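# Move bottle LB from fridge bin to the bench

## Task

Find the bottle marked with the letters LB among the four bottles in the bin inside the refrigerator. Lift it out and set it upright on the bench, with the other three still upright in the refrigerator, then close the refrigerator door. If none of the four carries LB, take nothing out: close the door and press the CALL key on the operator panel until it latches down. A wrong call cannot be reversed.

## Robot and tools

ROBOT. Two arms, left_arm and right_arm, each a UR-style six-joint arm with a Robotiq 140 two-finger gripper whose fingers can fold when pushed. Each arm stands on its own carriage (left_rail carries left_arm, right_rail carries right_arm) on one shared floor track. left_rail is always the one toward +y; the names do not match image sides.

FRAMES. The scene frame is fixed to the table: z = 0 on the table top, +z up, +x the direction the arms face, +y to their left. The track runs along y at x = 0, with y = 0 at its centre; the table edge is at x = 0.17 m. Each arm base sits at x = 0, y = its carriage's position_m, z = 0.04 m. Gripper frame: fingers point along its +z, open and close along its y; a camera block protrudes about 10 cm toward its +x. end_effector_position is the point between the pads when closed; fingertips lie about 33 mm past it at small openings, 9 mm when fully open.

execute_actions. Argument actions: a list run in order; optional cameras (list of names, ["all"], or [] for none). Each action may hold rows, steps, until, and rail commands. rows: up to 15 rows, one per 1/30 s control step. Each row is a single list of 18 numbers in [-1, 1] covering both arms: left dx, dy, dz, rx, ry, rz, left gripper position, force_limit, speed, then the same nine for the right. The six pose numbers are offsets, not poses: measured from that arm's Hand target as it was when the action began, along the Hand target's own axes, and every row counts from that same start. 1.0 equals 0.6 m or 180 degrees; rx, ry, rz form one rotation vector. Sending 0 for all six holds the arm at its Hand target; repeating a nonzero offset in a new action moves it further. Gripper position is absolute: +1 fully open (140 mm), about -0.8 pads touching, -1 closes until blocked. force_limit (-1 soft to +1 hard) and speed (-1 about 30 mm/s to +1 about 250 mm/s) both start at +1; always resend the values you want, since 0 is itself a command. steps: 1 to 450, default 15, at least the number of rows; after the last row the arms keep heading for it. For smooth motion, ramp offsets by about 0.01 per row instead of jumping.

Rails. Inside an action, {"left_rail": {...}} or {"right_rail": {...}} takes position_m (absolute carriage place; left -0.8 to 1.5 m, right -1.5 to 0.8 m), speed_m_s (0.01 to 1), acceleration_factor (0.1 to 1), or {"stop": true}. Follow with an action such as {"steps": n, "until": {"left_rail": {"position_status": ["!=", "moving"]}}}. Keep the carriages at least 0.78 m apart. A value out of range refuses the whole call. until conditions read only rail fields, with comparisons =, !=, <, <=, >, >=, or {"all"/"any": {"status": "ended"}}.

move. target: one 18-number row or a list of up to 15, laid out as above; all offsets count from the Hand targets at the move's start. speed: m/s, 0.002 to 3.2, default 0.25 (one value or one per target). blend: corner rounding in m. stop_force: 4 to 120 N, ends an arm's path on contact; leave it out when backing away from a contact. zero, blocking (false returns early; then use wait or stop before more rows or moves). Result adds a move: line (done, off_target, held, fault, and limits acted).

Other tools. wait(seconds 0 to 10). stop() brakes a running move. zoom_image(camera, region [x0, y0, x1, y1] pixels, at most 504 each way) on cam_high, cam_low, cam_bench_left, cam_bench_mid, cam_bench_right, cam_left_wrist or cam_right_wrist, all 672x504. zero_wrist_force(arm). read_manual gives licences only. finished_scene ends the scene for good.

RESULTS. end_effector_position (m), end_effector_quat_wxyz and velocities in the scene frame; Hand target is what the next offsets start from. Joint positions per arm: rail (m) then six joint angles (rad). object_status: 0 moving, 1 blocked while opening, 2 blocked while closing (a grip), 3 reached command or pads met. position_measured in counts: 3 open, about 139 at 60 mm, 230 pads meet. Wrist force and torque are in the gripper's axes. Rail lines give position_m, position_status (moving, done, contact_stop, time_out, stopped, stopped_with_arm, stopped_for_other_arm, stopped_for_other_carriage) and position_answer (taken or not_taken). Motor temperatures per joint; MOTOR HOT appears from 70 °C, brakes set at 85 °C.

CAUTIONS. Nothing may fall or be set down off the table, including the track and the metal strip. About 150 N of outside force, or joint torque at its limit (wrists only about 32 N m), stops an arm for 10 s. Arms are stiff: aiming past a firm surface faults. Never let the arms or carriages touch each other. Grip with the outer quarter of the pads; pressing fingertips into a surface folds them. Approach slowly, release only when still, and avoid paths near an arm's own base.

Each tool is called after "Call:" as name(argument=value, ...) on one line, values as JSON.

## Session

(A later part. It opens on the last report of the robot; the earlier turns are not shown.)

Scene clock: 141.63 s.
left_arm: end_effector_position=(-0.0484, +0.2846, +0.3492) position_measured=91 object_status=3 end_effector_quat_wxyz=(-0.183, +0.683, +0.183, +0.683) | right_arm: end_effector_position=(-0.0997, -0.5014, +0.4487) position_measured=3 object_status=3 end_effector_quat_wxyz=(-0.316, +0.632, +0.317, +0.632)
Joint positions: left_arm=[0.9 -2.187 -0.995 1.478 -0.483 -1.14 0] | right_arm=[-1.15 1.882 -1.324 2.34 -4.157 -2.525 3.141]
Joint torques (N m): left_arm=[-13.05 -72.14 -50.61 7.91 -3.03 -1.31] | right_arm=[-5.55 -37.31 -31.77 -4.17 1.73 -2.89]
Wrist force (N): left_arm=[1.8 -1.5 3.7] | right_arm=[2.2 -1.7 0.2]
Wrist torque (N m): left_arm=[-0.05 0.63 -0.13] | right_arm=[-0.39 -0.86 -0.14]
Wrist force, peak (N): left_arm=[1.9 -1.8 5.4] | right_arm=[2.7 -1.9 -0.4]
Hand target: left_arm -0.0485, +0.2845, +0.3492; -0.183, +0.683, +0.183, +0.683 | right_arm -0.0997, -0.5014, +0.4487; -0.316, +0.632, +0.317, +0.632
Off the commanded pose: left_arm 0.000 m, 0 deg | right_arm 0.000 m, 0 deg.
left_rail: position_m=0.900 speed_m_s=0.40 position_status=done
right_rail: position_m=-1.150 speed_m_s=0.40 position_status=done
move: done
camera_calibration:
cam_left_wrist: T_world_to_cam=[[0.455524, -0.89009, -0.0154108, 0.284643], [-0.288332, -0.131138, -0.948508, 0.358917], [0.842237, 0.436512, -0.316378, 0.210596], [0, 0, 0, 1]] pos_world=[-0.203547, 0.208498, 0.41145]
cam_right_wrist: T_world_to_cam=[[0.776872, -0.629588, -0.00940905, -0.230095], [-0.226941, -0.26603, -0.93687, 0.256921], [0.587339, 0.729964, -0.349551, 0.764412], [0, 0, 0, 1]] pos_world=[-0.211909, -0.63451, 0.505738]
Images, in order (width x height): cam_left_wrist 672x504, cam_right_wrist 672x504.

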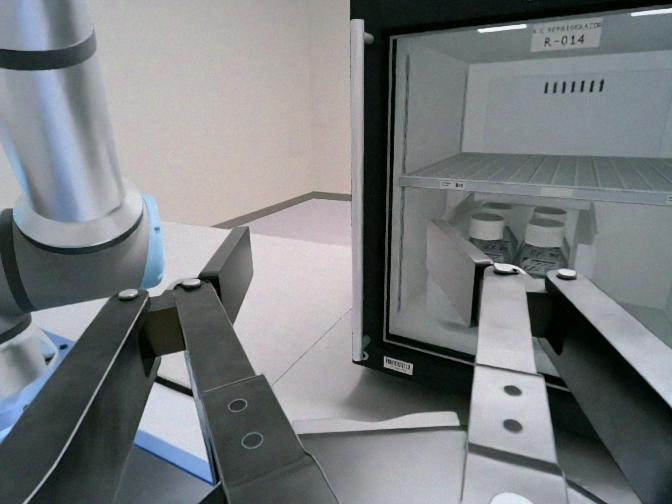

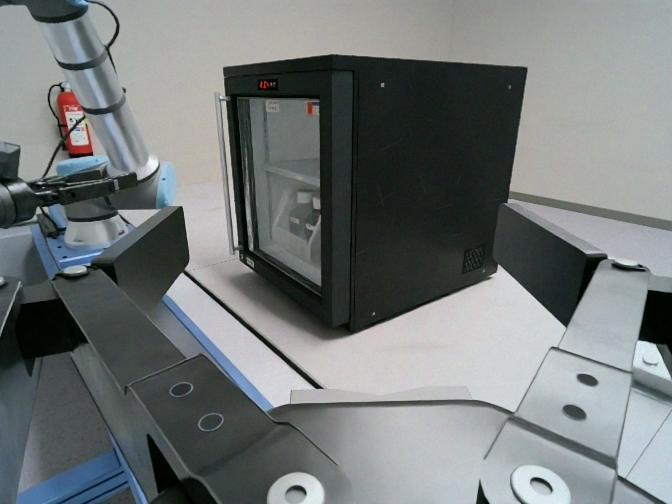

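Call:
move(target=[[0,0.014,0.451,-0.1667,0,0,0.2,1,0,0,0,0,0,0,0,1,1,1]], speed=0.25)

Call:
move(target=[0,0,0.1,0,0,0,0.2,1,0,0,0,0,0,0,0,1,1,1], speed=0.06, stop_force=10)

Call:
execute_actions(actions=[{"rows":[[0,0,0,0,0,0,-1,1,0,0,0,0,0,0,0,1,1,1]],"steps":70}])

Scene clock: 152.30 s.
left_arm: end_effector_position=(+0.1898, +0.4125, +0.3492) position_measured=104 object_status=3 end_effector_quat_wxyz=(+0.000, +0.707, +0.000, +0.707) | right_arm: end_effector_position=(-0.0997, -0.5014, +0.4487) position_measured=3 object_status=3 end_effector_quat_wxyz=(-0.316, +0.632, +0.317, +0.632)
Joint positions: left_arm=[0.9 -2.219 -1.508 2.197 -0.688 -0.648 0] | right_arm=[-1.15 1.882 -1.324 2.34 -4.157 -2.525 3.141]
Joint torques (N m): left_arm=[11.76 -57.57 -26.47 -1.03 2.87 1.01] | right_arm=[-5.16 -37.7 -31.07 -4.06 1.64 -2.94]
Wrist force (N): left_arm=[1.6 -1.1 3.9] | right_arm=[2.7 -1.7 -0.5]
Wrist torque (N m): left_arm=[0.04 0.62 -0.15] | right_arm=[-0.39 -0.96 -0.13]
Wrist force, peak (N): left_arm=[1.5 -2.9 5.7] | right_arm=[2.9 -1.8 -0.2]
Hand target: left_arm +0.1900, +0.4126, +0.3492; +0.000, +0.707, +0.000, +0.707 | right_arm -0.0997, -0.5014, +0.4487; -0.316, +0.632, +0.317, +0.632
Off the commanded pose: left_arm 0.000 m, 0 deg | right_arm 0.000 m, 0 deg.
left_rail: position_m=0.900 speed_m_s=0.40 position_status=done
right_rail: position_m=-1.150 speed_m_s=0.40 position_status=done
move: done

Scene clock: 154.40 s.
left_arm: end_effector_position=(+0.2500, +0.4126, +0.3492) position_measured=104 object_status=3 end_effector_quat_wxyz=(+0.000, +0.707, +0.000, +0.707) | right_arm: end_effector_position=(-0.0997, -0.5014, +0.4487) position_measured=3 object_status=3 end_effector_quat_wxyz=(-0.316, +0.632, +0.317, +0.632)
Joint positions: left_arm=[0.9 -2.113 -1.532 2.223 -0.69 -0.543 0] | right_arm=[-1.15 1.882 -1.324 2.34 -4.157 -2.525 3.141]
Joint torques (N m): left_arm=[12.5 -55.03 -27.12 -1.18 2.93 0.42] | right_arm=[-5.43 -36.46 -31.01 -3.91 1.62 -2.64]
Wrist force (N): left_arm=[1.9 -1.5 3.5] | right_arm=[2.2 -1.8 -0.4]
Wrist torque (N m): left_arm=[-0.07 0.54 -0.16] | right_arm=[-0.41 -0.85 -0.13]
Wrist force, peak (N): left_arm=[1.9 -1.3 4.4] | right_arm=[2.7 -2.1 -0.2]
Hand target: left_arm +0.2500, +0.4126, +0.3492; +0.000, +0.707, +0.000, +0.707 | right_arm -0.0997, -0.5014, +0.4487; -0.316, +0.632, +0.317, +0.632
Off the commanded pose: left_arm 0.000 m, 0 deg | right_arm 0.000 m, 0 deg.
left_rail: position_m=0.900 speed_m_s=0.40 position_status=done
right_rail: position_m=-1.150 speed_m_s=0.40 position_status=done
move: done

Scene clock: 156.93 s.
left_arm: end_effector_position=(+0.2500, +0.4126, +0.3492) position_measured=227 object_status=2 end_effector_quat_wxyz=(+0.000, +0.707, +0.000, +0.707) | right_arm: end_effector_position=(-0.0997, -0.5014, +0.4487) position_measured=3 object_status=3 end_effector_quat_wxyz=(-0.316, +0.632, +0.317, +0.632)
Joint positions: left_arm=[0.9 -2.113 -1.532 2.223 -0.69 -0.543 0] | right_arm=[-1.15 1.882 -1.324 2.34 -4.157 -2.525 3.141]
Joint torques (N m): left_arm=[-23.93 -37.79 -51.75 3.43 -2.24 1.12] | right_arm=[-5.14 -36.33 -30.6 -3.99 1.71 -2.69]
Wrist force (N): left_arm=[0.1 -2.8 18.8] | right_arm=[2.4 -2.1 -0.4]
Wrist torque (N m): left_arm=[-0.05 0.55 0.15] | right_arm=[-0.47 -0.91 -0.14]
Wrist force, peak (N): left_arm=[1.2 0.2 21.3] | right_arm=[2.5 -2.3 -0.2]
Hand target: left_arm +0.2500, +0.4126, +0.3492; +0.000, +0.707, +0.000, +0.707 | right_arm -0.0997, -0.5014, +0.4487; -0.316, +0.632, +0.317, +0.632
Off the commanded pose: left_arm 0.000 m, 0 deg | right_arm 0.000 m, 0 deg.
left_rail: position_m=0.900 speed_m_s=0.40 position_status=done
right_rail: position_m=-1.150 speed_m_s=0.40 position_status=done

Call:
wait(seconds=0.1, cameras=["cam_left_wrist","cam_right_wrist"])

Call:
zoom_image(camera="cam_right_wrist", region=[150, 60, 290, 270])

Call:
zoom_image(camera="cam_left_wrist", region=[250, 130, 430, 430])

Scene clock: 159.00 s.
left_arm: end_effector_position=(+0.2500, +0.4126, +0.3492) position_measured=227 object_status=2 end_effector_quat_wxyz=(+0.000, +0.707, +0.000, +0.707) | right_arm: end_effector_position=(-0.0997, -0.5014, +0.4487) position_measured=3 object_status=3 end_effector_quat_wxyz=(-0.316, +0.632, +0.317, +0.632)
Joint positions: left_arm=[0.9 -2.113 -1.532 2.223 -0.69 -0.543 0] | right_arm=[-1.15 1.882 -1.324 2.34 -4.157 -2.525 3.141]
Joint torques (N m): left_arm=[-22.25 -28.75 -51.99 3.21 -2.16 0.83] | right_arm=[-4.06 -37.08 -31.14 -4.08 1.61 -2.81]
Wrist force (N): left_arm=[0.1 -2.5 18.9] | right_arm=[2.4 -1.8 -0.4]
Wrist torque (N m): left_arm=[0.01 0.55 0.15] | right_arm=[-0.40 -0.90 -0.14]
Wrist force, peak (N): left_arm=[0.1 -2.7 19.1] | right_arm=[2.7 -2.1 -0.5]
Hand target: left_arm +0.2500, +0.4126, +0.3492; +0.000, +0.707, +0.000, +0.707 | right_arm -0.0997, -0.5014, +0.4487; -0.316, +0.632, +0.317, +0.632
Tool commands: left_gripper/position=-1.0 left_gripper/force_limit=+1.0 left_gripper/speed=+0.0 right_gripper/position=+1.0 right_gripper/force_limit=+1.0 right_gripper/speed=+1.0
Off the commanded pose: left_arm 0.000 m, 0 deg | right_arm 0.000 m, 0 deg.
left_rail: position_m=0.900 speed_m_s=0.40 position_status=done
right_rail: position_m=-1.150 speed_m_s=0.40 position_status=done
wait: 0.10 s; at rest from the start
camera_calibration:
cam_left_wrist: T_world_to_cam=[[-0.0505889, -0.998599, -0.0154862, 0.434046], [-0.315246, 0.0306798, -0.948514, 0.401706], [0.947661, -0.0431023, -0.316357, 0.0749296], [0, 0, 0, 1]] pos_world=[0.0775865, 0.424343, 0.41145]
cam_right_wrist: T_world_to_cam=[[0.776872, -0.629588, -0.00940905, -0.230095], [-0.226941, -0.26603, -0.93687, 0.256921], [0.587339, 0.729964, -0.349551, 0.764412], [0, 0, 0, 1]] pos_world=[-0.211909, -0.63451, 0.505738]
Images, in order (width x height): cam_left_wrist 672x504, cam_right_wrist 672x504.

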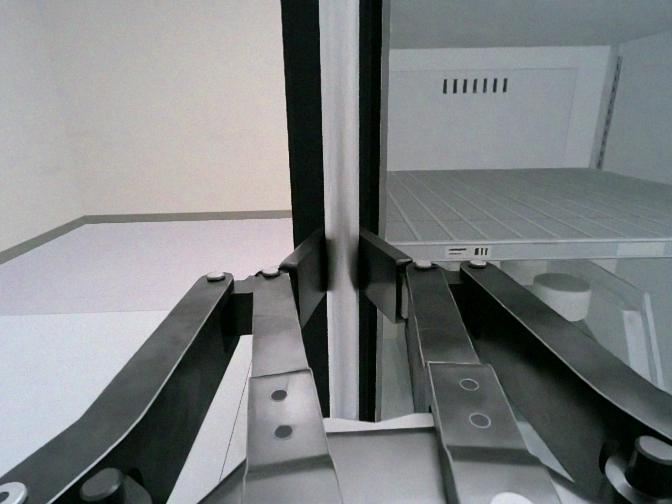

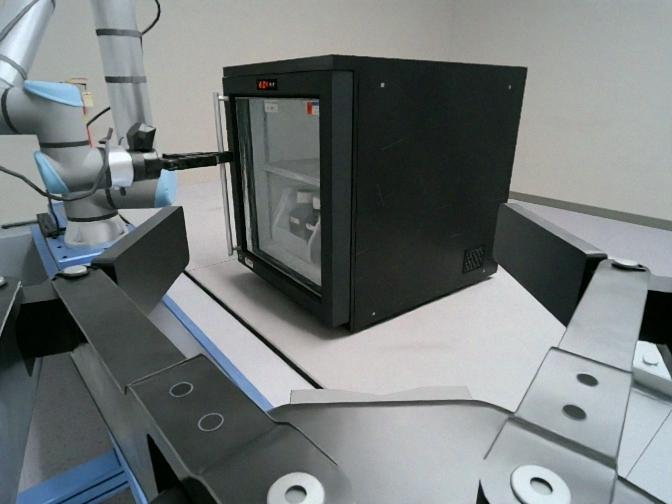

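Scaled by 2.400 from the camera's 672x504 image, which has a finer 960x720 frame.

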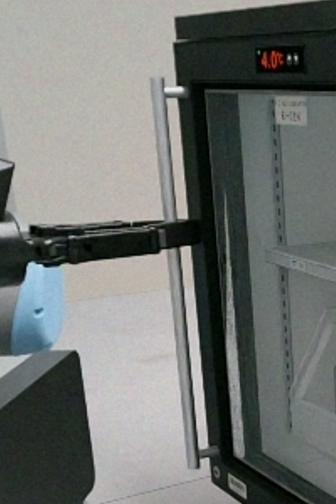

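Scaled by 1.680 from the camera's 672x504 image, which has a finer 960x720 frame.

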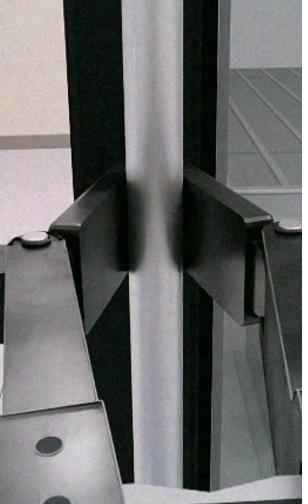

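Call:
move(target=[[0,0.0242,-0.126,0.0556,0,0,-1,1,0,0,0,0,0,0,0,1,1,1],[0,0.07,-0.246,0.111,0,0,-1,1,0,0,0,0,0,0,0,1,1,1],[0,0.136,-0.356,0.1667,0,0,-1,1,0,0,0,0,0,0,0,1,1,1]], speed=0.1, blend=0.02, cameras=["cam_right_wrist","cam_left_wrist"])

Scene clock: 166.30 s.
left_arm: end_effector_position=(+0.0365, +0.3310, +0.3492) position_measured=255 object_status=3 end_effector_quat_wxyz=(-0.183, +0.683, +0.183, +0.683) | right_arm: end_effector_position=(-0.0997, -0.5014, +0.4487) position_measured=3 object_status=3 end_effector_quat_wxyz=(-0.316, +0.632, +0.317, +0.632)
Joint positions: left_arm=[0.9 -2.131 -1.103 1.653 -0.55 -1.084 0] | right_arm=[-1.15 1.882 -1.324 2.34 -4.157 -2.525 3.141]
Joint torques (N m): left_arm=[13.62 -63.06 -49.13 7.69 -2.79 -0.97] | right_arm=[-4.22 -36.94 -30.67 -4.07 1.6 -2.94]
Wrist force (N): left_arm=[2.4 -1.4 3.9] | right_arm=[2.0 -1.9 -0.2]
Wrist torque (N m): left_arm=[0.06 0.48 -0.11] | right_arm=[-0.43 -0.81 -0.13]
Wrist force, peak (N): left_arm=[9.8 -22.0 3.5] | right_arm=[2.7 -2.3 -0.1]
Hand target: left_arm +0.0364, +0.3310, +0.3492; -0.183, +0.683, +0.183, +0.683 | right_arm -0.0997, -0.5014, +0.4487; -0.316, +0.632, +0.317, +0.632
Off the commanded pose: left_arm 0.000 m, 0 deg | right_arm 0.000 m, 0 deg.
left_rail: position_m=0.900 speed_m_s=0.40 position_status=done
right_rail: position_m=-1.150 speed_m_s=0.40 position_status=done
move: done
camera_calibration:
cam_left_wrist: T_world_to_cam=[[0.455411, -0.890149, -0.0153675, 0.287342], [-0.288318, -0.131132, -0.948513, 0.389496], [0.842303, 0.436394, -0.316365, 0.118825], [0, 0, 0, 1]] pos_world=[-0.118646, 0.254998, 0.41145]
cam_right_wrist: T_world_to_cam=[[0.776872, -0.629588, -0.00940905, -0.230095], [-0.226941, -0.26603, -0.93687, 0.256921], [0.587339, 0.729964, -0.349551, 0.764412], [0, 0, 0, 1]] pos_world=[-0.211909, -0.63451, 0.505738]
Images, in order (width x height): cam_left_wrist 672x504, cam_right_wrist 672x504.

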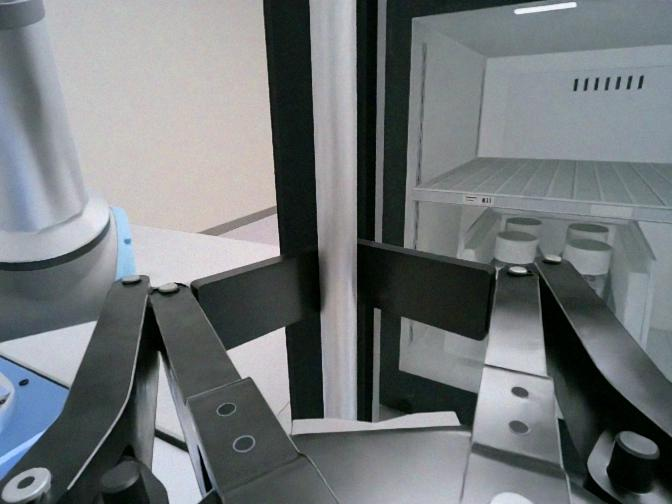

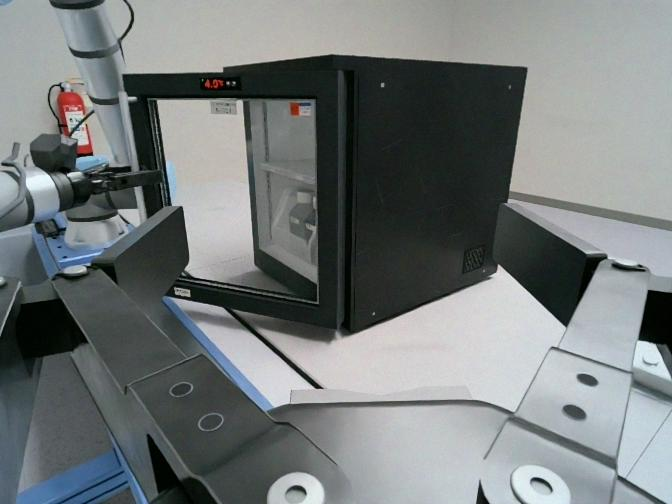

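Call:
move(target=[[0,0.024,-0.126,0.0556,0,0,-1,1,0,0,0,0,0,0,0,1,1,1],[0,0.0706,-0.245,0.111,0,0,-1,1,0,0,0,0,0,0,0,1,1,1],[0,0.136,-0.3555,0.1667,0,0,-1,1,0,0,0,0,0,0,0,1,1,1],[0,0.2207,-0.4525,0.222,0,0,-1,1,0,0,0,0,0,0,0,1,1,1]], speed=0.1, blend=0.02, cameras=["cam_right_wrist","cam_left_wrist"])

Call:
zoom_image(camera="cam_left_wrist", region=[440, 150, 672, 400])

Scene clock: 177.37 s.
left_arm: end_effector_position=(-0.1324, +0.0806, +0.3492) position_measured=255 object_status=3 end_effector_quat_wxyz=(-0.405, +0.579, +0.406, +0.579) | right_arm: end_effector_position=(-0.0997, -0.5014, +0.4487) position_measured=3 object_status=3 end_effector_quat_wxyz=(-0.316, +0.632, +0.317, +0.632)
Joint positions: left_arm=[0.9 -1.936 -0.297 0.176 0.121 -1.586 0] | right_arm=[-1.15 1.882 -1.324 2.34 -4.157 -2.525 3.141]
Joint torques (N m): left_arm=[13.79 -115.25 -56.56 8.22 -2.75 0.01] | right_arm=[-3.56 -37.1 -30.61 -3.97 1.68 -2.71]
Wrist force (N): left_arm=[2.1 -1.1 4.4] | right_arm=[2.5 -2.0 -0.2]
Wrist torque (N m): left_arm=[0.10 0.39 -0.11] | right_arm=[-0.43 -0.91 -0.14]
Wrist force, peak (N): left_arm=[2.4 -3.2 5.7] | right_arm=[2.7 -2.2 -0.6]
Hand target: left_arm -0.1324, +0.0805, +0.3492; -0.405, +0.579, +0.406, +0.579 | right_arm -0.0997, -0.5014, +0.4487; -0.316, +0.632, +0.317, +0.632
Off the commanded pose: left_arm 0.000 m, 0 deg | right_arm 0.000 m, 0 deg.
left_rail: position_m=0.900 speed_m_s=0.40 position_status=done
right_rail: position_m=-1.150 speed_m_s=0.40 position_status=done
move: done
camera_calibration:
cam_left_wrist: T_world_to_cam=[[0.920786, -0.389769, -0.0152842, 0.162584], [-0.136763, -0.285895, -0.948451, 0.340426], [0.365307, 0.875411, -0.316554, 0.271949], [0, 0, 0, 1]] pos_world=[-0.202493, -0.0773707, 0.411449]
cam_right_wrist: T_world_to_cam=[[0.776872, -0.629588, -0.00940905, -0.230095], [-0.226941, -0.26603, -0.93687, 0.256921], [0.587339, 0.729964, -0.349551, 0.764412], [0, 0, 0, 1]] pos_world=[-0.211909, -0.63451, 0.505738]
Images, in order (width x height): cam_left_wrist 672x504, cam_right_wrist 672x504.

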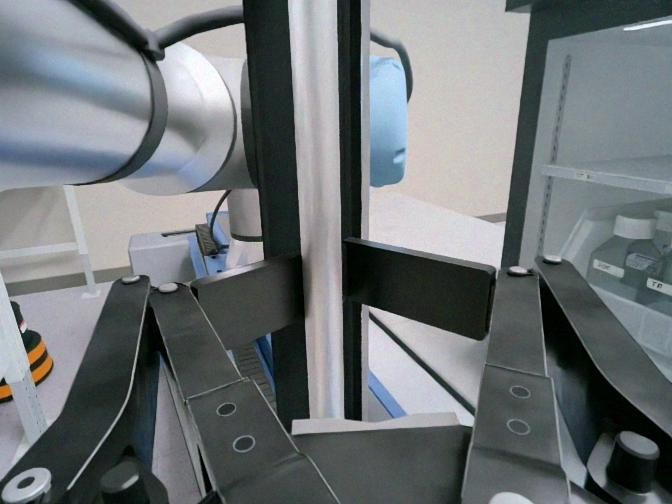

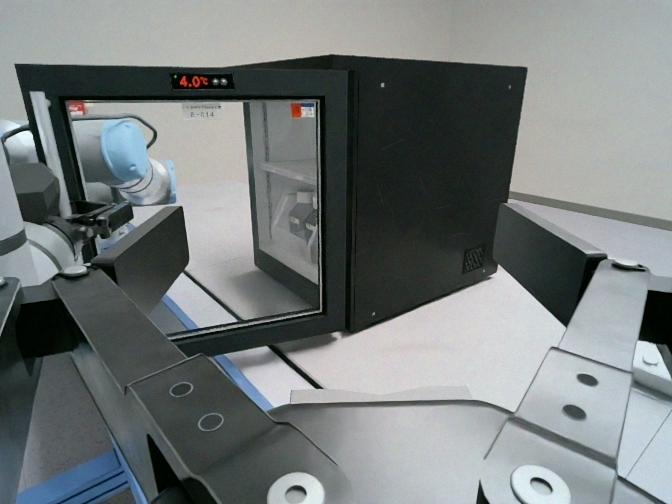

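Scaled by 2.016 from the camera's 672x504 image, which has a finer 960x720 frame.

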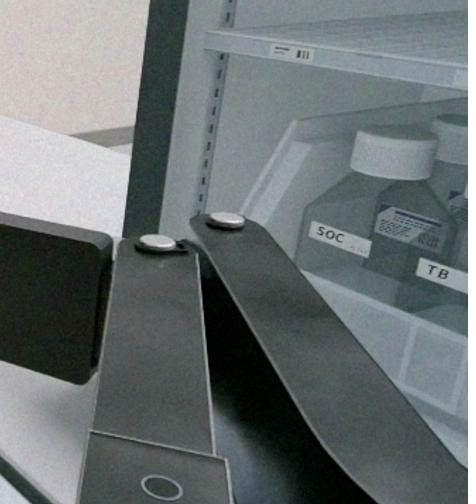

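Call:
execute_actions(actions=[{"rows":[[0,0,0,0,0,0,0.3,0,-0.8,0,0,0,0,0,0,1,1,1]],"steps":60}], cameras=["cam_right_wrist","cam_left_wrist"])

Scene clock: 183.03 s.
left_arm: end_effector_position=(-0.1324, +0.0805, +0.3492) position_measured=91 object_status=0 end_effector_quat_wxyz=(-0.405, +0.579, +0.406, +0.579) | right_arm: end_effector_position=(-0.0997, -0.5014, +0.4487) position_measured=3 object_status=3 end_effector_quat_wxyz=(-0.316, +0.632, +0.317, +0.632)
Joint positions: left_arm=[0.9 -1.936 -0.296 0.174 0.122 -1.586 0] | right_arm=[-1.15 1.882 -1.324 2.34 -4.157 -2.525 3.141]
Joint torques (N m): left_arm=[3.2 -117.55 -53.89 5.93 0.02 0.89] | right_arm=[-2.84 -37.53 -30.58 -3.97 1.59 -2.63]
Wrist force (N): left_arm=[2.4 -0.8 3.9] | right_arm=[2.4 -1.9 -0.2]
Wrist torque (N m): left_arm=[0.12 0.40 -0.11] | right_arm=[-0.43 -0.89 -0.13]
Wrist force, peak (N): left_arm=[2.7 -8.8 4.9] | right_arm=[3.0 -2.0 -0.1]
Hand target: left_arm -0.1324, +0.0805, +0.3492; -0.405, +0.579, +0.406, +0.579 | right_arm -0.0997, -0.5014, +0.4487; -0.316, +0.632, +0.317, +0.632
Off the commanded pose: left_arm 0.000 m, 0 deg | right_arm 0.000 m, 0 deg.
left_rail: position_m=0.900 speed_m_s=0.40 position_status=done
right_rail: position_m=-1.150 speed_m_s=0.40 position_status=done
camera_calibration:
cam_left_wrist: T_world_to_cam=[[0.920824, -0.389675, -0.0154022, 0.162609], [-0.136762, -0.285686, -0.948515, 0.340441], [0.365212, 0.875521, -0.316359, 0.271946], [0, 0, 0, 1]] pos_world=[-0.202493, -0.0774706, 0.41145]
cam_right_wrist: T_world_to_cam=[[0.776872, -0.629588, -0.00940905, -0.230095], [-0.226941, -0.26603, -0.93687, 0.256921], [0.587339, 0.729964, -0.349551, 0.764412], [0, 0, 0, 1]] pos_world=[-0.211909, -0.63451, 0.505738]
Images, in order (width x height): cam_left_wrist 672x504, cam_right_wrist 672x504.

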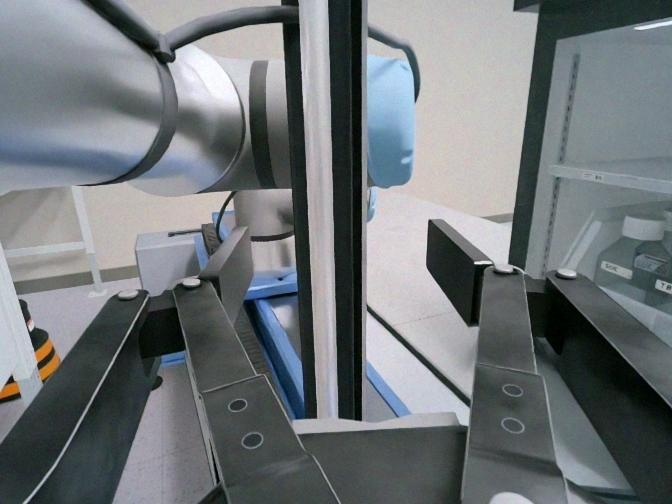

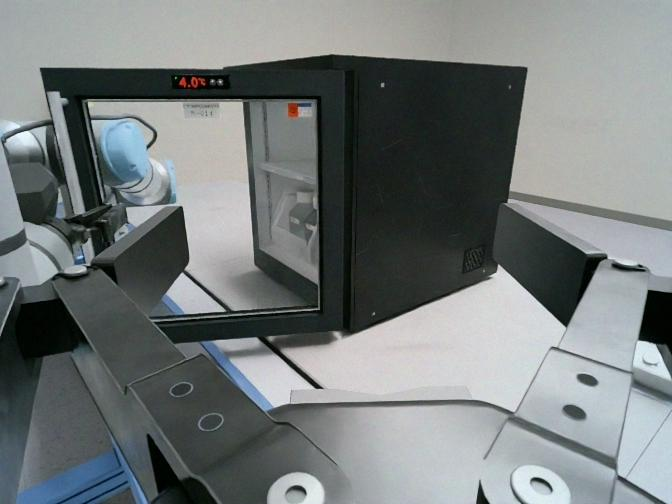

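Call:
wait(seconds=0.5, cameras=["cam_right_wrist"])

Scene clock: 185.17 s.
left_arm: end_effector_position=(-0.1324, +0.0805, +0.3492) position_measured=91 object_status=3 end_effector_quat_wxyz=(-0.405, +0.579, +0.406, +0.579) | right_arm: end_effector_position=(-0.0997, -0.5014, +0.4487) position_measured=3 object_status=3 end_effector_quat_wxyz=(-0.316, +0.632, +0.317, +0.632)
Joint positions: left_arm=[0.9 -1.936 -0.296 0.174 0.122 -1.586 0] | right_arm=[-1.15 1.882 -1.324 2.34 -4.157 -2.525 3.141]
Joint torques (N m): left_arm=[-13.11 -119.11 -48.96 1.37 -2.07 0.87] | right_arm=[-1.95 -37.74 -30.4 -3.86 1.61 -2.7]
Wrist force (N): left_arm=[2.6 -0.8 4.0] | right_arm=[2.7 -1.9 -0.3]
Wrist torque (N m): left_arm=[0.12 0.37 -0.11] | right_arm=[-0.42 -0.97 -0.14]
Wrist force, peak (N): left_arm=[3.0 -0.8 4.0] | right_arm=[2.7 -2.1 -0.4]
Hand target: left_arm -0.1324, +0.0805, +0.3492; -0.405, +0.579, +0.406, +0.579 | right_arm -0.0997, -0.5014, +0.4487; -0.316, +0.632, +0.317, +0.632
Tool commands: left_gripper/position=+0.3 left_gripper/force_limit=+0.0 left_gripper/speed=-0.8 right_gripper/position=+1.0 right_gripper/force_limit=+1.0 right_gripper/speed=+1.0
Off the commanded pose: left_arm 0.000 m, 0 deg | right_arm 0.000 m, 0 deg.
left_rail: position_m=0.900 speed_m_s=0.40 position_status=done
right_rail: position_m=-1.150 speed_m_s=0.40 position_status=done
wait: 0.50 s; at rest from the start
camera_calibration:
cam_right_wrist: T_world_to_cam=[[0.776872, -0.629588, -0.00940905, -0.230095], [-0.226941, -0.26603, -0.93687, 0.256921], [0.587339, 0.729964, -0.349551, 0.764412], [0, 0, 0, 1]] pos_world=[-0.211909, -0.63451, 0.505738]
Images, in order (width x height): cam_right_wrist 672x504.

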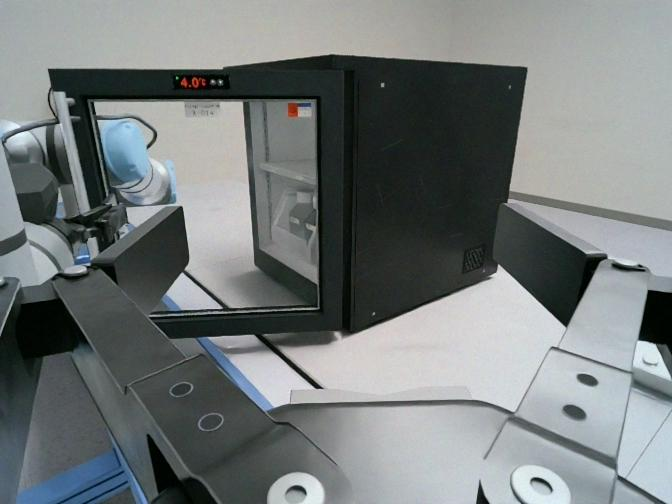

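Call:
execute_actions(actions=[{"rows":[[0,0,0,0,0,0,-1,-1,0.3,0,0,0,0,0,0,1,1,1]],"steps":50}], cameras=["cam_right_wrist","cam_left_wrist"])

Scene clock: 194.27 s.
left_arm: end_effector_position=(-0.1324, +0.0805, +0.3492) position_measured=234 object_status=3 end_effector_quat_wxyz=(-0.405, +0.579, +0.406, +0.579) | right_arm: end_effector_position=(-0.0997, -0.5014, +0.4487) position_measured=3 object_status=3 end_effector_quat_wxyz=(-0.316, +0.632, +0.317, +0.632)
Joint positions: left_arm=[0.9 -1.936 -0.296 0.174 0.122 -1.586 0] | right_arm=[-1.15 1.882 -1.324 2.34 -4.157 -2.525 3.141]
Joint torques (N m): left_arm=[0.6 -128.49 -36.63 1.26 -2.2 0.24] | right_arm=[-1.25 -38.01 -30.58 -3.95 1.65 -2.54]
Wrist force (N): left_arm=[2.6 -0.9 3.8] | right_arm=[2.3 -1.5 -0.2]
Wrist torque (N m): left_arm=[0.09 0.34 -0.11] | right_arm=[-0.34 -0.87 -0.13]
Wrist force, peak (N): left_arm=[3.2 -0.6 4.0] | right_arm=[2.9 -2.0 0.3]
Hand target: left_arm -0.1324, +0.0805, +0.3492; -0.405, +0.579, +0.406, +0.579 | right_arm -0.0997, -0.5014, +0.4487; -0.316, +0.632, +0.317, +0.632
Off the commanded pose: left_arm 0.000 m, 0 deg | right_arm 0.000 m, 0 deg.
left_rail: position_m=0.900 speed_m_s=0.40 position_status=done
right_rail: position_m=-1.150 speed_m_s=0.40 position_status=done
camera_calibration:
cam_left_wrist: T_world_to_cam=[[0.920828, -0.389665, -0.0153643, 0.162595], [-0.13676, -0.285783, -0.948485, 0.340421], [0.365201, 0.875494, -0.316448, 0.271978], [0, 0, 0, 1]] pos_world=[-0.202493, -0.0774708, 0.41145]
cam_right_wrist: T_world_to_cam=[[0.776872, -0.629588, -0.00940905, -0.230095], [-0.226941, -0.26603, -0.93687, 0.256921], [0.587339, 0.729964, -0.349551, 0.764412], [0, 0, 0, 1]] pos_world=[-0.211909, -0.63451, 0.505738]
Images, in order (width x height): cam_left_wrist 672x504, cam_right_wrist 672x504.

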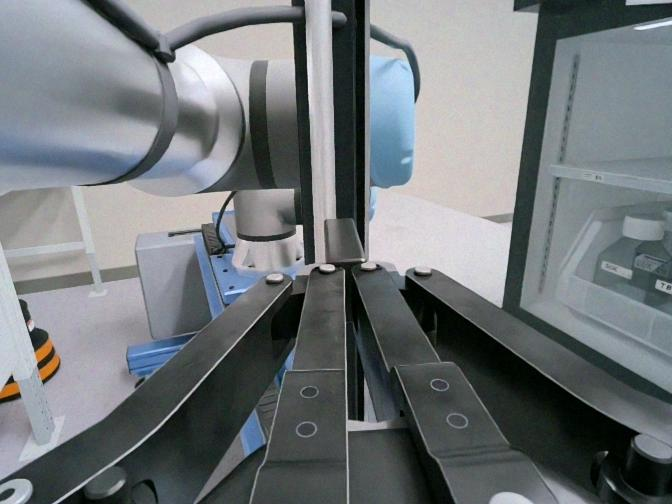

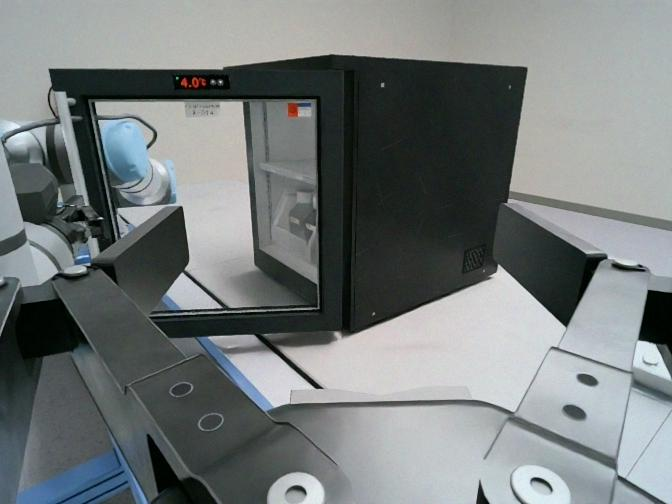

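Call:
move(target=[[0,0,-0.2,0,0,0,-1,-1,0.3,0,0,0,0,0,0,1,1,1],[0,-0.249,-0.2325,0,0,0,-1,-1,0.3,0,0,0,0,0,0,1,1,1],[0,-0.42,0.2375,-0.5,0,0,-1,-1,0.3,0,0,0,0,0,0,1,1,1]], speed=0.3, blend=[0.03,0.05,0])

Call:
execute_actions(actions=[{"left_rail":{"position_m":1.15,"speed_m_s":0.4,"acceleration_factor":0.4},"steps":90,"until":{"left_rail":{"position_status":["!=","moving"]}}}], cameras=["cam_left_wrist","cam_right_wrist"])

Scene clock: 213.47 s.
left_arm: end_effector_position=(-0.3204, +0.3006, +0.3491) position_measured=234 object_status=3 end_effector_quat_wxyz=(+0.123, +0.696, -0.123, +0.696) | right_arm: end_effector_position=(-0.0997, -0.5014, +0.4487) position_measured=3 object_status=3 end_effector_quat_wxyz=(-0.316, +0.632, +0.317, +0.632)
Joint positions: left_arm=[0.9 -2.714 -1.076 1.61 -0.534 -0.794 0] | right_arm=[-1.15 1.882 -1.324 2.34 -4.157 -2.525 3.141]
Joint torques (N m): left_arm=[-14.21 -97.23 -30.48 -0.52 2.28 0.98] | right_arm=[-0.35 -37.87 -29.36 -3.72 1.62 -2.42]
Wrist force (N): left_arm=[2.9 -0.8 3.4] | right_arm=[2.1 -1.6 -0.5]
Wrist torque (N m): left_arm=[0.12 0.35 0.02] | right_arm=[-0.36 -0.83 -0.13]
Wrist force, peak (N): left_arm=[6.9 0.3 4.7] | right_arm=[2.6 -2.2 -0.6]
Hand target: left_arm -0.3204, +0.3006, +0.3492; +0.123, +0.696, -0.123, +0.696 | right_arm -0.0997, -0.5014, +0.4487; -0.316, +0.632, +0.317, +0.632
Off the commanded pose: left_arm 0.000 m, 0 deg | right_arm 0.000 m, 0 deg.
left_rail: position_m=0.900 speed_m_s=0.40 position_status=done
right_rail: position_m=-1.150 speed_m_s=0.40 position_status=done
elbow stopped short (left arm): the move would have taken joint 4 (elbow) straighter than the controller allows.
move: done; limits=paced

Scene clock: 214.90 s.
left_arm: end_effector_position=(-0.3205, +0.5506, +0.3492) position_measured=234 object_status=3 end_effector_quat_wxyz=(+0.123, +0.696, -0.123, +0.696) | right_arm: end_effector_position=(-0.0997, -0.5014, +0.4487) position_measured=3 object_status=3 end_effector_quat_wxyz=(-0.316, +0.632, +0.317, +0.632)
Joint positions: left_arm=[1.15 -2.715 -1.076 1.61 -0.534 -0.794 0] | right_arm=[-1.15 1.882 -1.324 2.34 -4.157 -2.525 3.141]
Joint torques (N m): left_arm=[8.41 -91.99 -36.68 -0.53 1.84 1.25] | right_arm=[-0.09 -35.84 -29.45 -3.75 1.67 -2.5]
Wrist force (N): left_arm=[3.1 -1.2 3.4] | right_arm=[2.3 -2.0 -0.3]
Wrist torque (N m): left_arm=[0.04 0.30 0.02] | right_arm=[-0.44 -0.88 -0.14]
Wrist force, peak (N): left_arm=[3.2 0.7 4.5] | right_arm=[2.6 -2.0 -0.4]
Hand target: left_arm -0.3204, +0.5506, +0.3492; +0.123, +0.696, -0.123, +0.696 | right_arm -0.0997, -0.5014, +0.4487; -0.316, +0.632, +0.317, +0.632
Tool commands: left_gripper/position=-1.0 left_gripper/force_limit=-1.0 left_gripper/speed=+0.3 right_gripper/position=+1.0 right_gripper/force_limit=+1.0 right_gripper/speed=+1.0
Off the commanded pose: left_arm 0.000 m, 0 deg | right_arm 0.000 m, 0 deg.
left_rail: position_m=1.150 speed_m_s=0.40 position_status=done
right_rail: position_m=-1.150 speed_m_s=0.40 position_status=done
camera_calibration:
cam_left_wrist: T_world_to_cam=[[-0.389712, -0.920806, -0.0155228, 0.391496], [-0.285638, 0.13688, -0.948512, 0.16857], [0.87552, -0.365212, -0.316361, 0.775643], [0, 0, 0, 1]] pos_world=[-0.47837, 0.620693, 0.41135]
cam_right_wrist: T_world_to_cam=[[0.776872, -0.629588, -0.00940905, -0.230095], [-0.226941, -0.26603, -0.93687, 0.256921], [0.587339, 0.729964, -0.349551, 0.764412], [0, 0, 0, 1]] pos_world=[-0.211909, -0.63451, 0.505738]
Images, in order (width x height): cam_left_wrist 672x504, cam_right_wrist 672x504.

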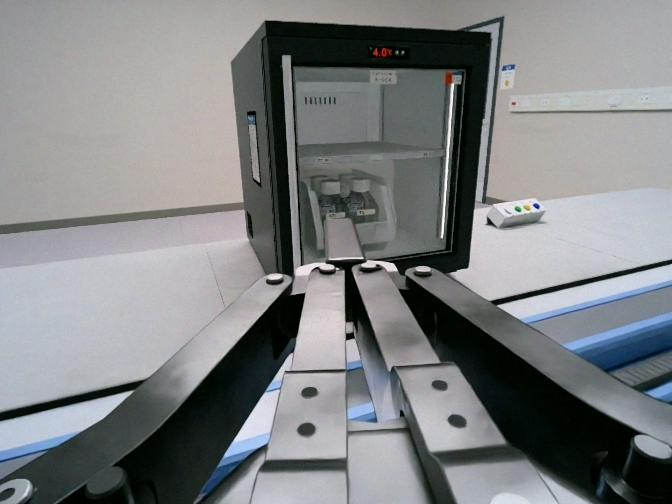

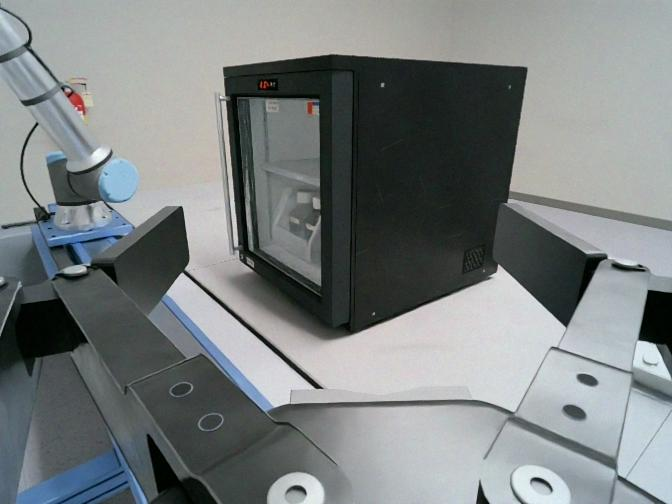

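Call:
execute_actions(actions=[{"left_rail":{"position_m":1.45,"speed_m_s":0.4,"acceleration_factor":0.4},"right_rail":{"position_m":-0.6,"speed_m_s":0.4,"acceleration_factor":0.4},"steps":120,"until":{"all":{"status":"ended"}}}])

Call:
move(target=[0,0,0,0,0,0,-1,-1,0.3,-0.2167,-0.013,0.74,-0.294,0,0,0.2,1,0], speed=0.3, cameras=["cam_left_wrist","cam_right_wrist"])

Scene clock: 225.07 s.
left_arm: end_effector_position=(-0.3204, +0.8506, +0.3492) position_measured=234 object_status=3 end_effector_quat_wxyz=(+0.123, +0.696, -0.123, +0.696) | right_arm: end_effector_position=(-0.0997, +0.0486, +0.4487) position_measured=3 object_status=3 end_effector_quat_wxyz=(-0.316, +0.632, +0.317, +0.632)
Joint positions: left_arm=[1.45 -2.714 -1.076 1.61 -0.534 -0.794 0] | right_arm=[-0.6 1.882 -1.324 2.34 -4.157 -2.525 3.141]
Joint torques (N m): left_arm=[-12.04 -73.26 -37.61 0.89 -0.7 0.96] | right_arm=[0.7 -47.1 -25.73 -2.33 1.55 -2.36]
Wrist force (N): left_arm=[2.7 -0.7 3.4] | right_arm=[2.1 -1.6 -0.5]
Wrist torque (N m): left_arm=[0.14 0.39 0.02] | right_arm=[-0.37 -0.84 -0.13]
Wrist force, peak (N): left_arm=[3.4 -1.3 3.7] | right_arm=[2.4 -3.2 0.6]
Hand target: left_arm -0.3204, +0.8506, +0.3492; +0.123, +0.696, -0.123, +0.696 | right_arm -0.0997, +0.0486, +0.4487; -0.316, +0.632, +0.317, +0.632
Tool commands: left_gripper/position=-1.0 left_gripper/force_limit=-1.0 left_gripper/speed=+0.3 right_gripper/position=+1.0 right_gripper/force_limit=+1.0 right_gripper/speed=+1.0
Off the commanded pose: left_arm 0.000 m, 0 deg | right_arm 0.000 m, 0 deg.
left_rail: position_m=1.450 speed_m_s=0.40 position_status=done
right_rail: position_m=-0.600 speed_m_s=0.40 position_status=done

Scene clock: 227.50 s.
left_arm: end_effector_position=(-0.3204, +0.8506, +0.3492) position_measured=234 object_status=3 end_effector_quat_wxyz=(+0.123, +0.696, -0.123, +0.696) | right_arm: end_effector_position=(+0.1604, +0.4085, +0.3187) position_measured=104 object_status=3 end_effector_quat_wxyz=(-0.001, +0.707, +0.002, +0.707)
Joint positions: left_arm=[1.45 -2.714 -1.076 1.61 -0.534 -0.794 0] | right_arm=[-0.6 1.577 -0.517 1.12 -3.705 -3.143 3.182]
Joint torques (N m): left_arm=[-11.82 -72.13 -31.11 1.42 -1.68 1] | right_arm=[-12.83 -107.31 -45.85 1.35 -1.99 4.43]
Wrist force (N): left_arm=[3.2 -1.2 3.4] | right_arm=[2.1 -1.5 -0.9]
Wrist torque (N m): left_arm=[0.04 0.27 0.02] | right_arm=[-0.33 -0.90 -0.28]
Wrist force, peak (N): left_arm=[3.3 -1.1 3.6] | right_arm=[3.0 -1.7 -3.0]
Hand target: left_arm -0.3204, +0.8506, +0.3492; +0.123, +0.696, -0.123, +0.696 | right_arm +0.1604, +0.4085, +0.3186; -0.001, +0.707, +0.002, +0.707
Off the commanded pose: left_arm 0.000 m, 0 deg | right_arm 0.000 m, 0 deg.
left_rail: position_m=1.450 speed_m_s=0.40 position_status=done
right_rail: position_m=-0.600 speed_m_s=0.40 position_status=done
move: done
camera_calibration:
cam_left_wrist: T_world_to_cam=[[-0.389712, -0.920806, -0.0155228, 0.667738], [-0.285638, 0.13688, -0.948512, 0.127506], [0.87552, -0.365212, -0.316361, 0.885206], [0, 0, 0, 1]] pos_world=[-0.47837, 0.920693, 0.41135]
cam_right_wrist: T_world_to_cam=[[-0.0336934, -0.999387, -0.00952281, 0.420593], [-0.348861, 0.0206893, -0.936946, 0.338602], [0.936569, -0.0282467, -0.349344, 0.155663], [0, 0, 0, 1]] pos_world=[-0.0134934, 0.417727, 0.375637]
Images, in order (width x height): cam_left_wrist 672x504, cam_right_wrist 672x504.

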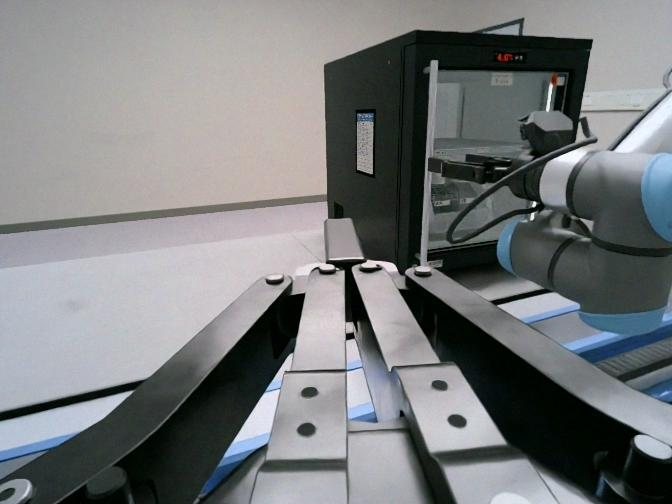

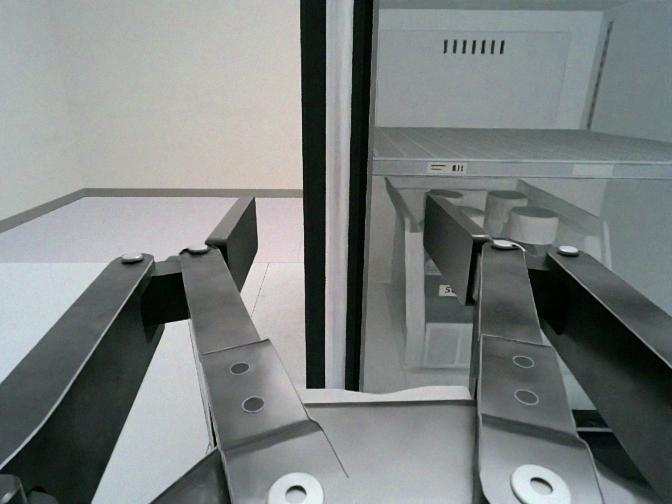

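Call:
move(target=[0,0,0,0,0,0,-1,-1,0.3,0,0,0.15,0,0,0,0.2,1,0], speed=0.06, stop_force=10)

Call:
execute_actions(actions=[{"rows":[[0,0,0,0,0,0,-1,-1,0.3,0,0,0,0,0,0,-1,1,0]],"steps":70}], cameras=["cam_left_wrist","cam_right_wrist"])

Call:
zoom_image(camera="cam_left_wrist", region=[380, 50, 580, 280])

Scene clock: 232.80 s.
left_arm: end_effector_position=(-0.3204, +0.8506, +0.3492) position_measured=234 object_status=3 end_effector_quat_wxyz=(+0.123, +0.696, -0.123, +0.696) | right_arm: end_effector_position=(+0.2504, +0.4088, +0.3187) position_measured=104 object_status=3 end_effector_quat_wxyz=(-0.001, +0.707, +0.002, +0.707)
Joint positions: left_arm=[1.45 -2.714 -1.076 1.61 -0.534 -0.794 0] | right_arm=[-0.6 1.487 -0.526 1.141 -3.759 -3.054 3.138]
Joint torques (N m): left_arm=[-11.14 -72.79 -31.34 1.78 -2.31 0.83] | right_arm=[-14.45 -108.44 -45.92 -2.67 2.26 -3.6]
Wrist force (N): left_arm=[3.0 -1.0 3.7] | right_arm=[2.2 -1.7 -0.3]
Wrist torque (N m): left_arm=[0.08 0.31 0.02] | right_arm=[-0.37 -0.92 -0.14]
Wrist force, peak (N): left_arm=[3.0 -1.1 3.8] | right_arm=[3.0 -1.6 -1.3]
Hand target: left_arm -0.3204, +0.8506, +0.3492; +0.123, +0.696, -0.123, +0.696 | right_arm +0.2504, +0.4088, +0.3187; -0.001, +0.707, +0.002, +0.707
Off the commanded pose: left_arm 0.000 m, 0 deg | right_arm 0.000 m, 0 deg.
left_rail: position_m=1.450 speed_m_s=0.40 position_status=done
right_rail: position_m=-0.600 speed_m_s=0.40 position_status=done
move: done

Scene clock: 235.33 s.
left_arm: end_effector_position=(-0.3204, +0.8506, +0.3492) position_measured=234 object_status=3 end_effector_quat_wxyz=(+0.123, +0.696, -0.123, +0.696) | right_arm: end_effector_position=(+0.2504, +0.4088, +0.3187) position_measured=201 object_status=2 end_effector_quat_wxyz=(-0.001, +0.707, +0.002, +0.707)
Joint positions: left_arm=[1.45 -2.714 -1.076 1.61 -0.534 -0.794 0] | right_arm=[-0.6 1.487 -0.526 1.141 -3.759 -3.054 3.138]
Joint torques (N m): left_arm=[-10.42 -71.56 -30.4 1.92 -2.24 1.1] | right_arm=[-2.68 -139.21 -46.42 1.45 3.25 -2.46]
Wrist force (N): left_arm=[3.0 -1.2 3.5] | right_arm=[-1.0 3.1 -4.7]
Wrist torque (N m): left_arm=[0.04 0.32 0.02] | right_arm=[-3.37 -1.25 -0.35]
Wrist force, peak (N): left_arm=[3.2 -1.0 3.8] | right_arm=[-1.3 3.4 -5.4]
Hand target: left_arm -0.3204, +0.8506, +0.3492; +0.123, +0.696, -0.123, +0.696 | right_arm +0.2504, +0.4088, +0.3187; -0.001, +0.707, +0.002, +0.707
Off the commanded pose: left_arm 0.000 m, 0 deg | right_arm 0.000 m, 0 deg.
left_rail: position_m=1.450 speed_m_s=0.40 position_status=done
right_rail: position_m=-0.600 speed_m_s=0.40 position_status=done
camera_calibration:
cam_left_wrist: T_world_to_cam=[[-0.389712, -0.920806, -0.0155228, 0.667738], [-0.285638, 0.13688, -0.948512, 0.127506], [0.87552, -0.365212, -0.316361, 0.885206], [0, 0, 0, 1]] pos_world=[-0.47837, 0.920693, 0.41135]
cam_right_wrist: T_world_to_cam=[[-0.0339126, -0.999379, -0.00955329, 0.42405], [-0.348645, 0.020788, -0.937024, 0.369869], [0.936641, -0.0284463, -0.349133, 0.0713469], [0, 0, 0, 1]] pos_world=[0.0765069, 0.418128, 0.375536]
Images, in order (width x height): cam_left_wrist 672x504, cam_right_wrist 672x504.

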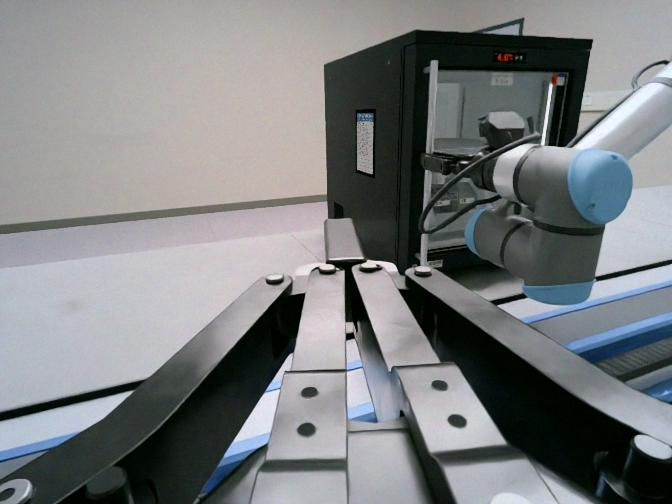

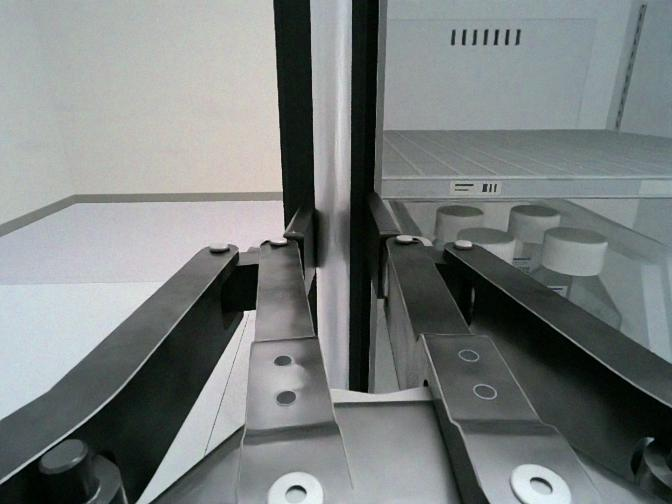

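Scaled by 2.191 from the camera's 672x504 image, which has a finer 960x720 frame.

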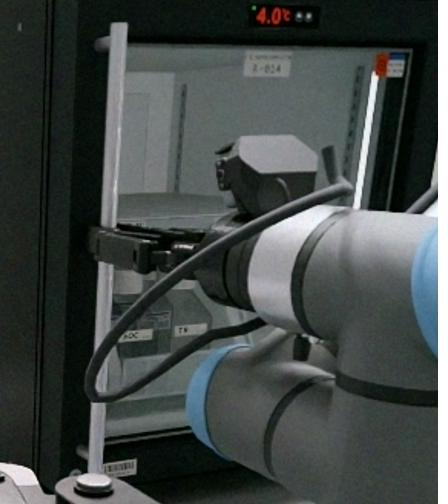

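Call:
move(target=[[0,0,0,0,0,0,-1,-1,0.3,0,0.0242,-0.126,0.0556,0,0,-1,1,0],[0,0,0,0,0,0,-1,-1,0.3,0,0.07,-0.246,0.111,0,0,-1,1,0],[0,0,0,0,0,0,-1,-1,0.3,0,0.136,-0.356,0.1667,0,0,-1,1,0]], speed=0.1, blend=0.02, cameras=["cam_right_wrist"])

Scene clock: 241.17 s.
left_arm: end_effector_position=(-0.3204, +0.8506, +0.3492) position_measured=234 object_status=3 end_effector_quat_wxyz=(+0.123, +0.696, -0.123, +0.696) | right_arm: end_effector_position=(+0.0373, +0.3264, +0.3187) position_measured=213 object_status=2 end_effector_quat_wxyz=(-0.184, +0.683, +0.184, +0.683)
Joint positions: left_arm=[1.45 -2.714 -1.076 1.61 -0.534 -0.794 0] | right_arm=[-0.6 1.679 -0.786 1.708 -4.064 -2.722 3.141]
Joint torques (N m): left_arm=[-13.65 -73 -31.07 2.78 -2.39 0.99] | right_arm=[6.59 -104.47 -17.19 -2.13 4.3 -3.41]
Wrist force (N): left_arm=[3.0 -0.9 3.4] | right_arm=[14.1 -5.8 -8.3]
Wrist torque (N m): left_arm=[0.11 0.31 0.02] | right_arm=[-3.67 -0.66 -0.03]
Wrist force, peak (N): left_arm=[3.0 -1.2 4.0] | right_arm=[6.1 -15.7 -11.5]
Hand target: left_arm -0.3204, +0.8506, +0.3492; +0.123, +0.696, -0.123, +0.696 | right_arm +0.0371, +0.3264, +0.3186; -0.184, +0.683, +0.185, +0.683
Off the commanded pose: left_arm 0.000 m, 0 deg | right_arm 0.000 m, 0 deg.
left_rail: position_m=1.450 speed_m_s=0.40 position_status=done
right_rail: position_m=-0.600 speed_m_s=0.40 position_status=done
move: done
camera_calibration:
cam_right_wrist: T_world_to_cam=[[0.470204, -0.882507, -0.00947464, 0.277603], [-0.312495, -0.15644, -0.936949, 0.353817], [0.825382, 0.443518, -0.349338, 0.118792], [0, 0, 0, 1]] pos_world=[-0.118013, 0.247651, 0.375637]
Images, in order (width x height): cam_right_wrist 672x504.

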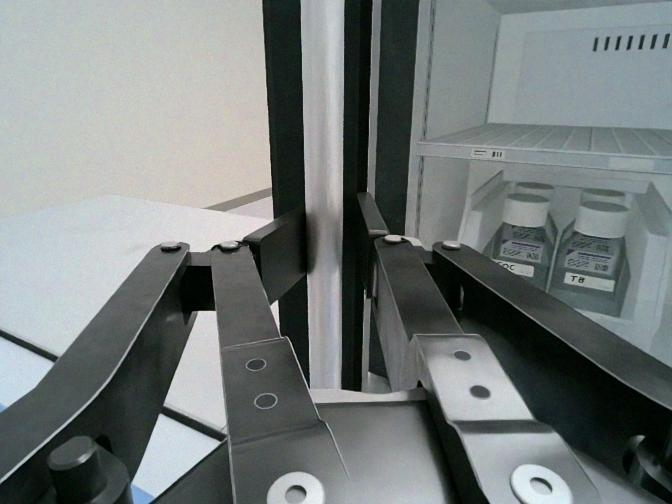

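Call:
move(target=[[0,0,0,0,0,0,-1,-1,0.3,0,0.0225,-0.1265,0.0556,0,0,-1,1,0],[0,0,0,0,0,0,-1,-1,0.3,0,0.0697,-0.2473,0.1,0,0,-1,1,0],[0,0,0,0,0,0,-1,-1,0.3,0,0.135,-0.358,0.139,0,0,-1,1,0],[0,0,0,0,0,0,-1,-1,0.3,0,0.216,-0.457,0.15,0,0,-1,1,0],[0,0,0,0,0,0,-1,-1,0.3,0,0.263,-0.5015,0.1556,0,0,-1,1,0]], speed=0.1, blend=0.02, cameras=["cam_right_wrist","cam_left_wrist"])

Scene clock: 252.40 s.
left_arm: end_effector_position=(-0.3204, +0.8506, +0.3492) position_measured=234 object_status=3 end_effector_quat_wxyz=(+0.123, +0.696, -0.123, +0.696) | right_arm: end_effector_position=(-0.1433, +0.0387, +0.3187) position_measured=235 object_status=3 end_effector_quat_wxyz=(-0.344, +0.618, +0.344, +0.618)
Joint positions: left_arm=[1.45 -2.714 -1.076 1.61 -0.534 -0.794 0] | right_arm=[-0.6 1.942 -1.054 2.378 -4.466 -2.496 3.141]
Joint torques (N m): left_arm=[-12.17 -73.2 -30.52 4.11 -2.16 1.16] | right_arm=[15.72 -85.7 -11.06 -6.31 -0.22 -3.29]
Wrist force (N): left_arm=[3.0 -1.2 3.3] | right_arm=[-7.0 4.6 0.4]
Wrist torque (N m): left_arm=[0.03 0.31 0.02] | right_arm=[-1.18 -0.80 -0.29]
Wrist force, peak (N): left_arm=[3.4 -0.8 3.6] | right_arm=[10.9 -13.2 -7.7]
Hand target: left_arm -0.3204, +0.8506, +0.3492; +0.123, +0.696, -0.123, +0.696 | right_arm -0.1434, +0.0385, +0.3187; -0.344, +0.618, +0.344, +0.618
Off the commanded pose: left_arm 0.000 m, 0 deg | right_arm 0.000 m, 0 deg.
left_rail: position_m=1.450 speed_m_s=0.40 position_status=done
right_rail: position_m=-0.600 speed_m_s=0.40 position_status=done
move: done; blend cut to 0.0194 m at target 4
camera_calibration:
cam_left_wrist: T_world_to_cam=[[-0.389712, -0.920806, -0.0155228, 0.667738], [-0.285638, 0.13688, -0.948512, 0.127506], [0.87552, -0.365212, -0.316361, 0.885206], [0, 0, 0, 1]] pos_world=[-0.47837, 0.920693, 0.41135]
cam_right_wrist: T_world_to_cam=[[0.829611, -0.55826, -0.00949747, 0.1475], [-0.202581, -0.285111, -0.936842, 0.273018], [0.520294, 0.779139, -0.349625, 0.33883], [0, 0, 0, 1]] pos_world=[-0.24335, -0.103812, 0.375638]
Images, in order (width x height): cam_left_wrist 672x504, cam_right_wrist 672x504.

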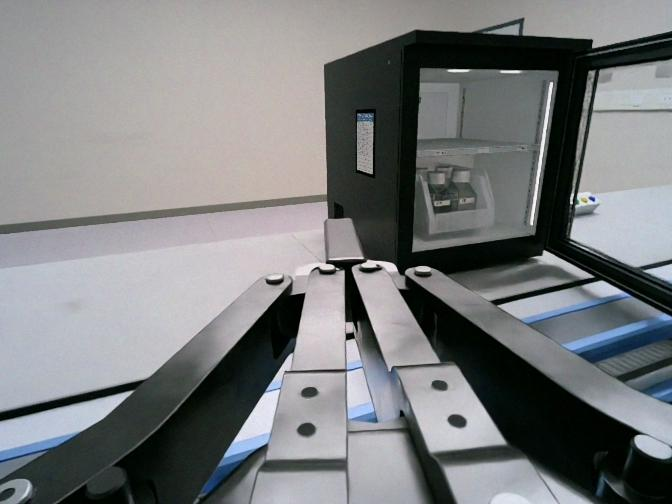

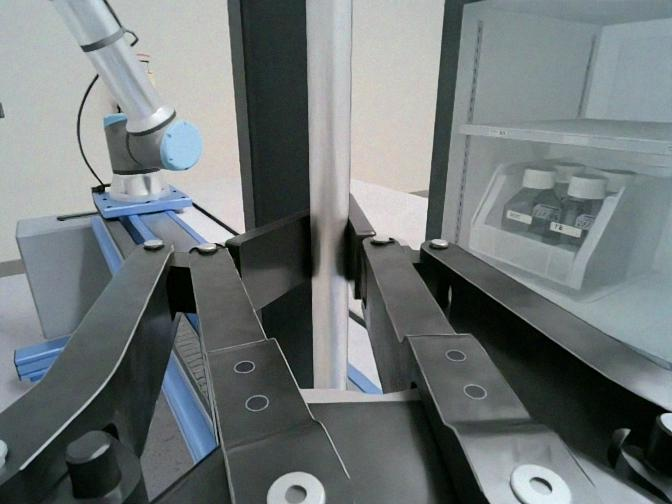

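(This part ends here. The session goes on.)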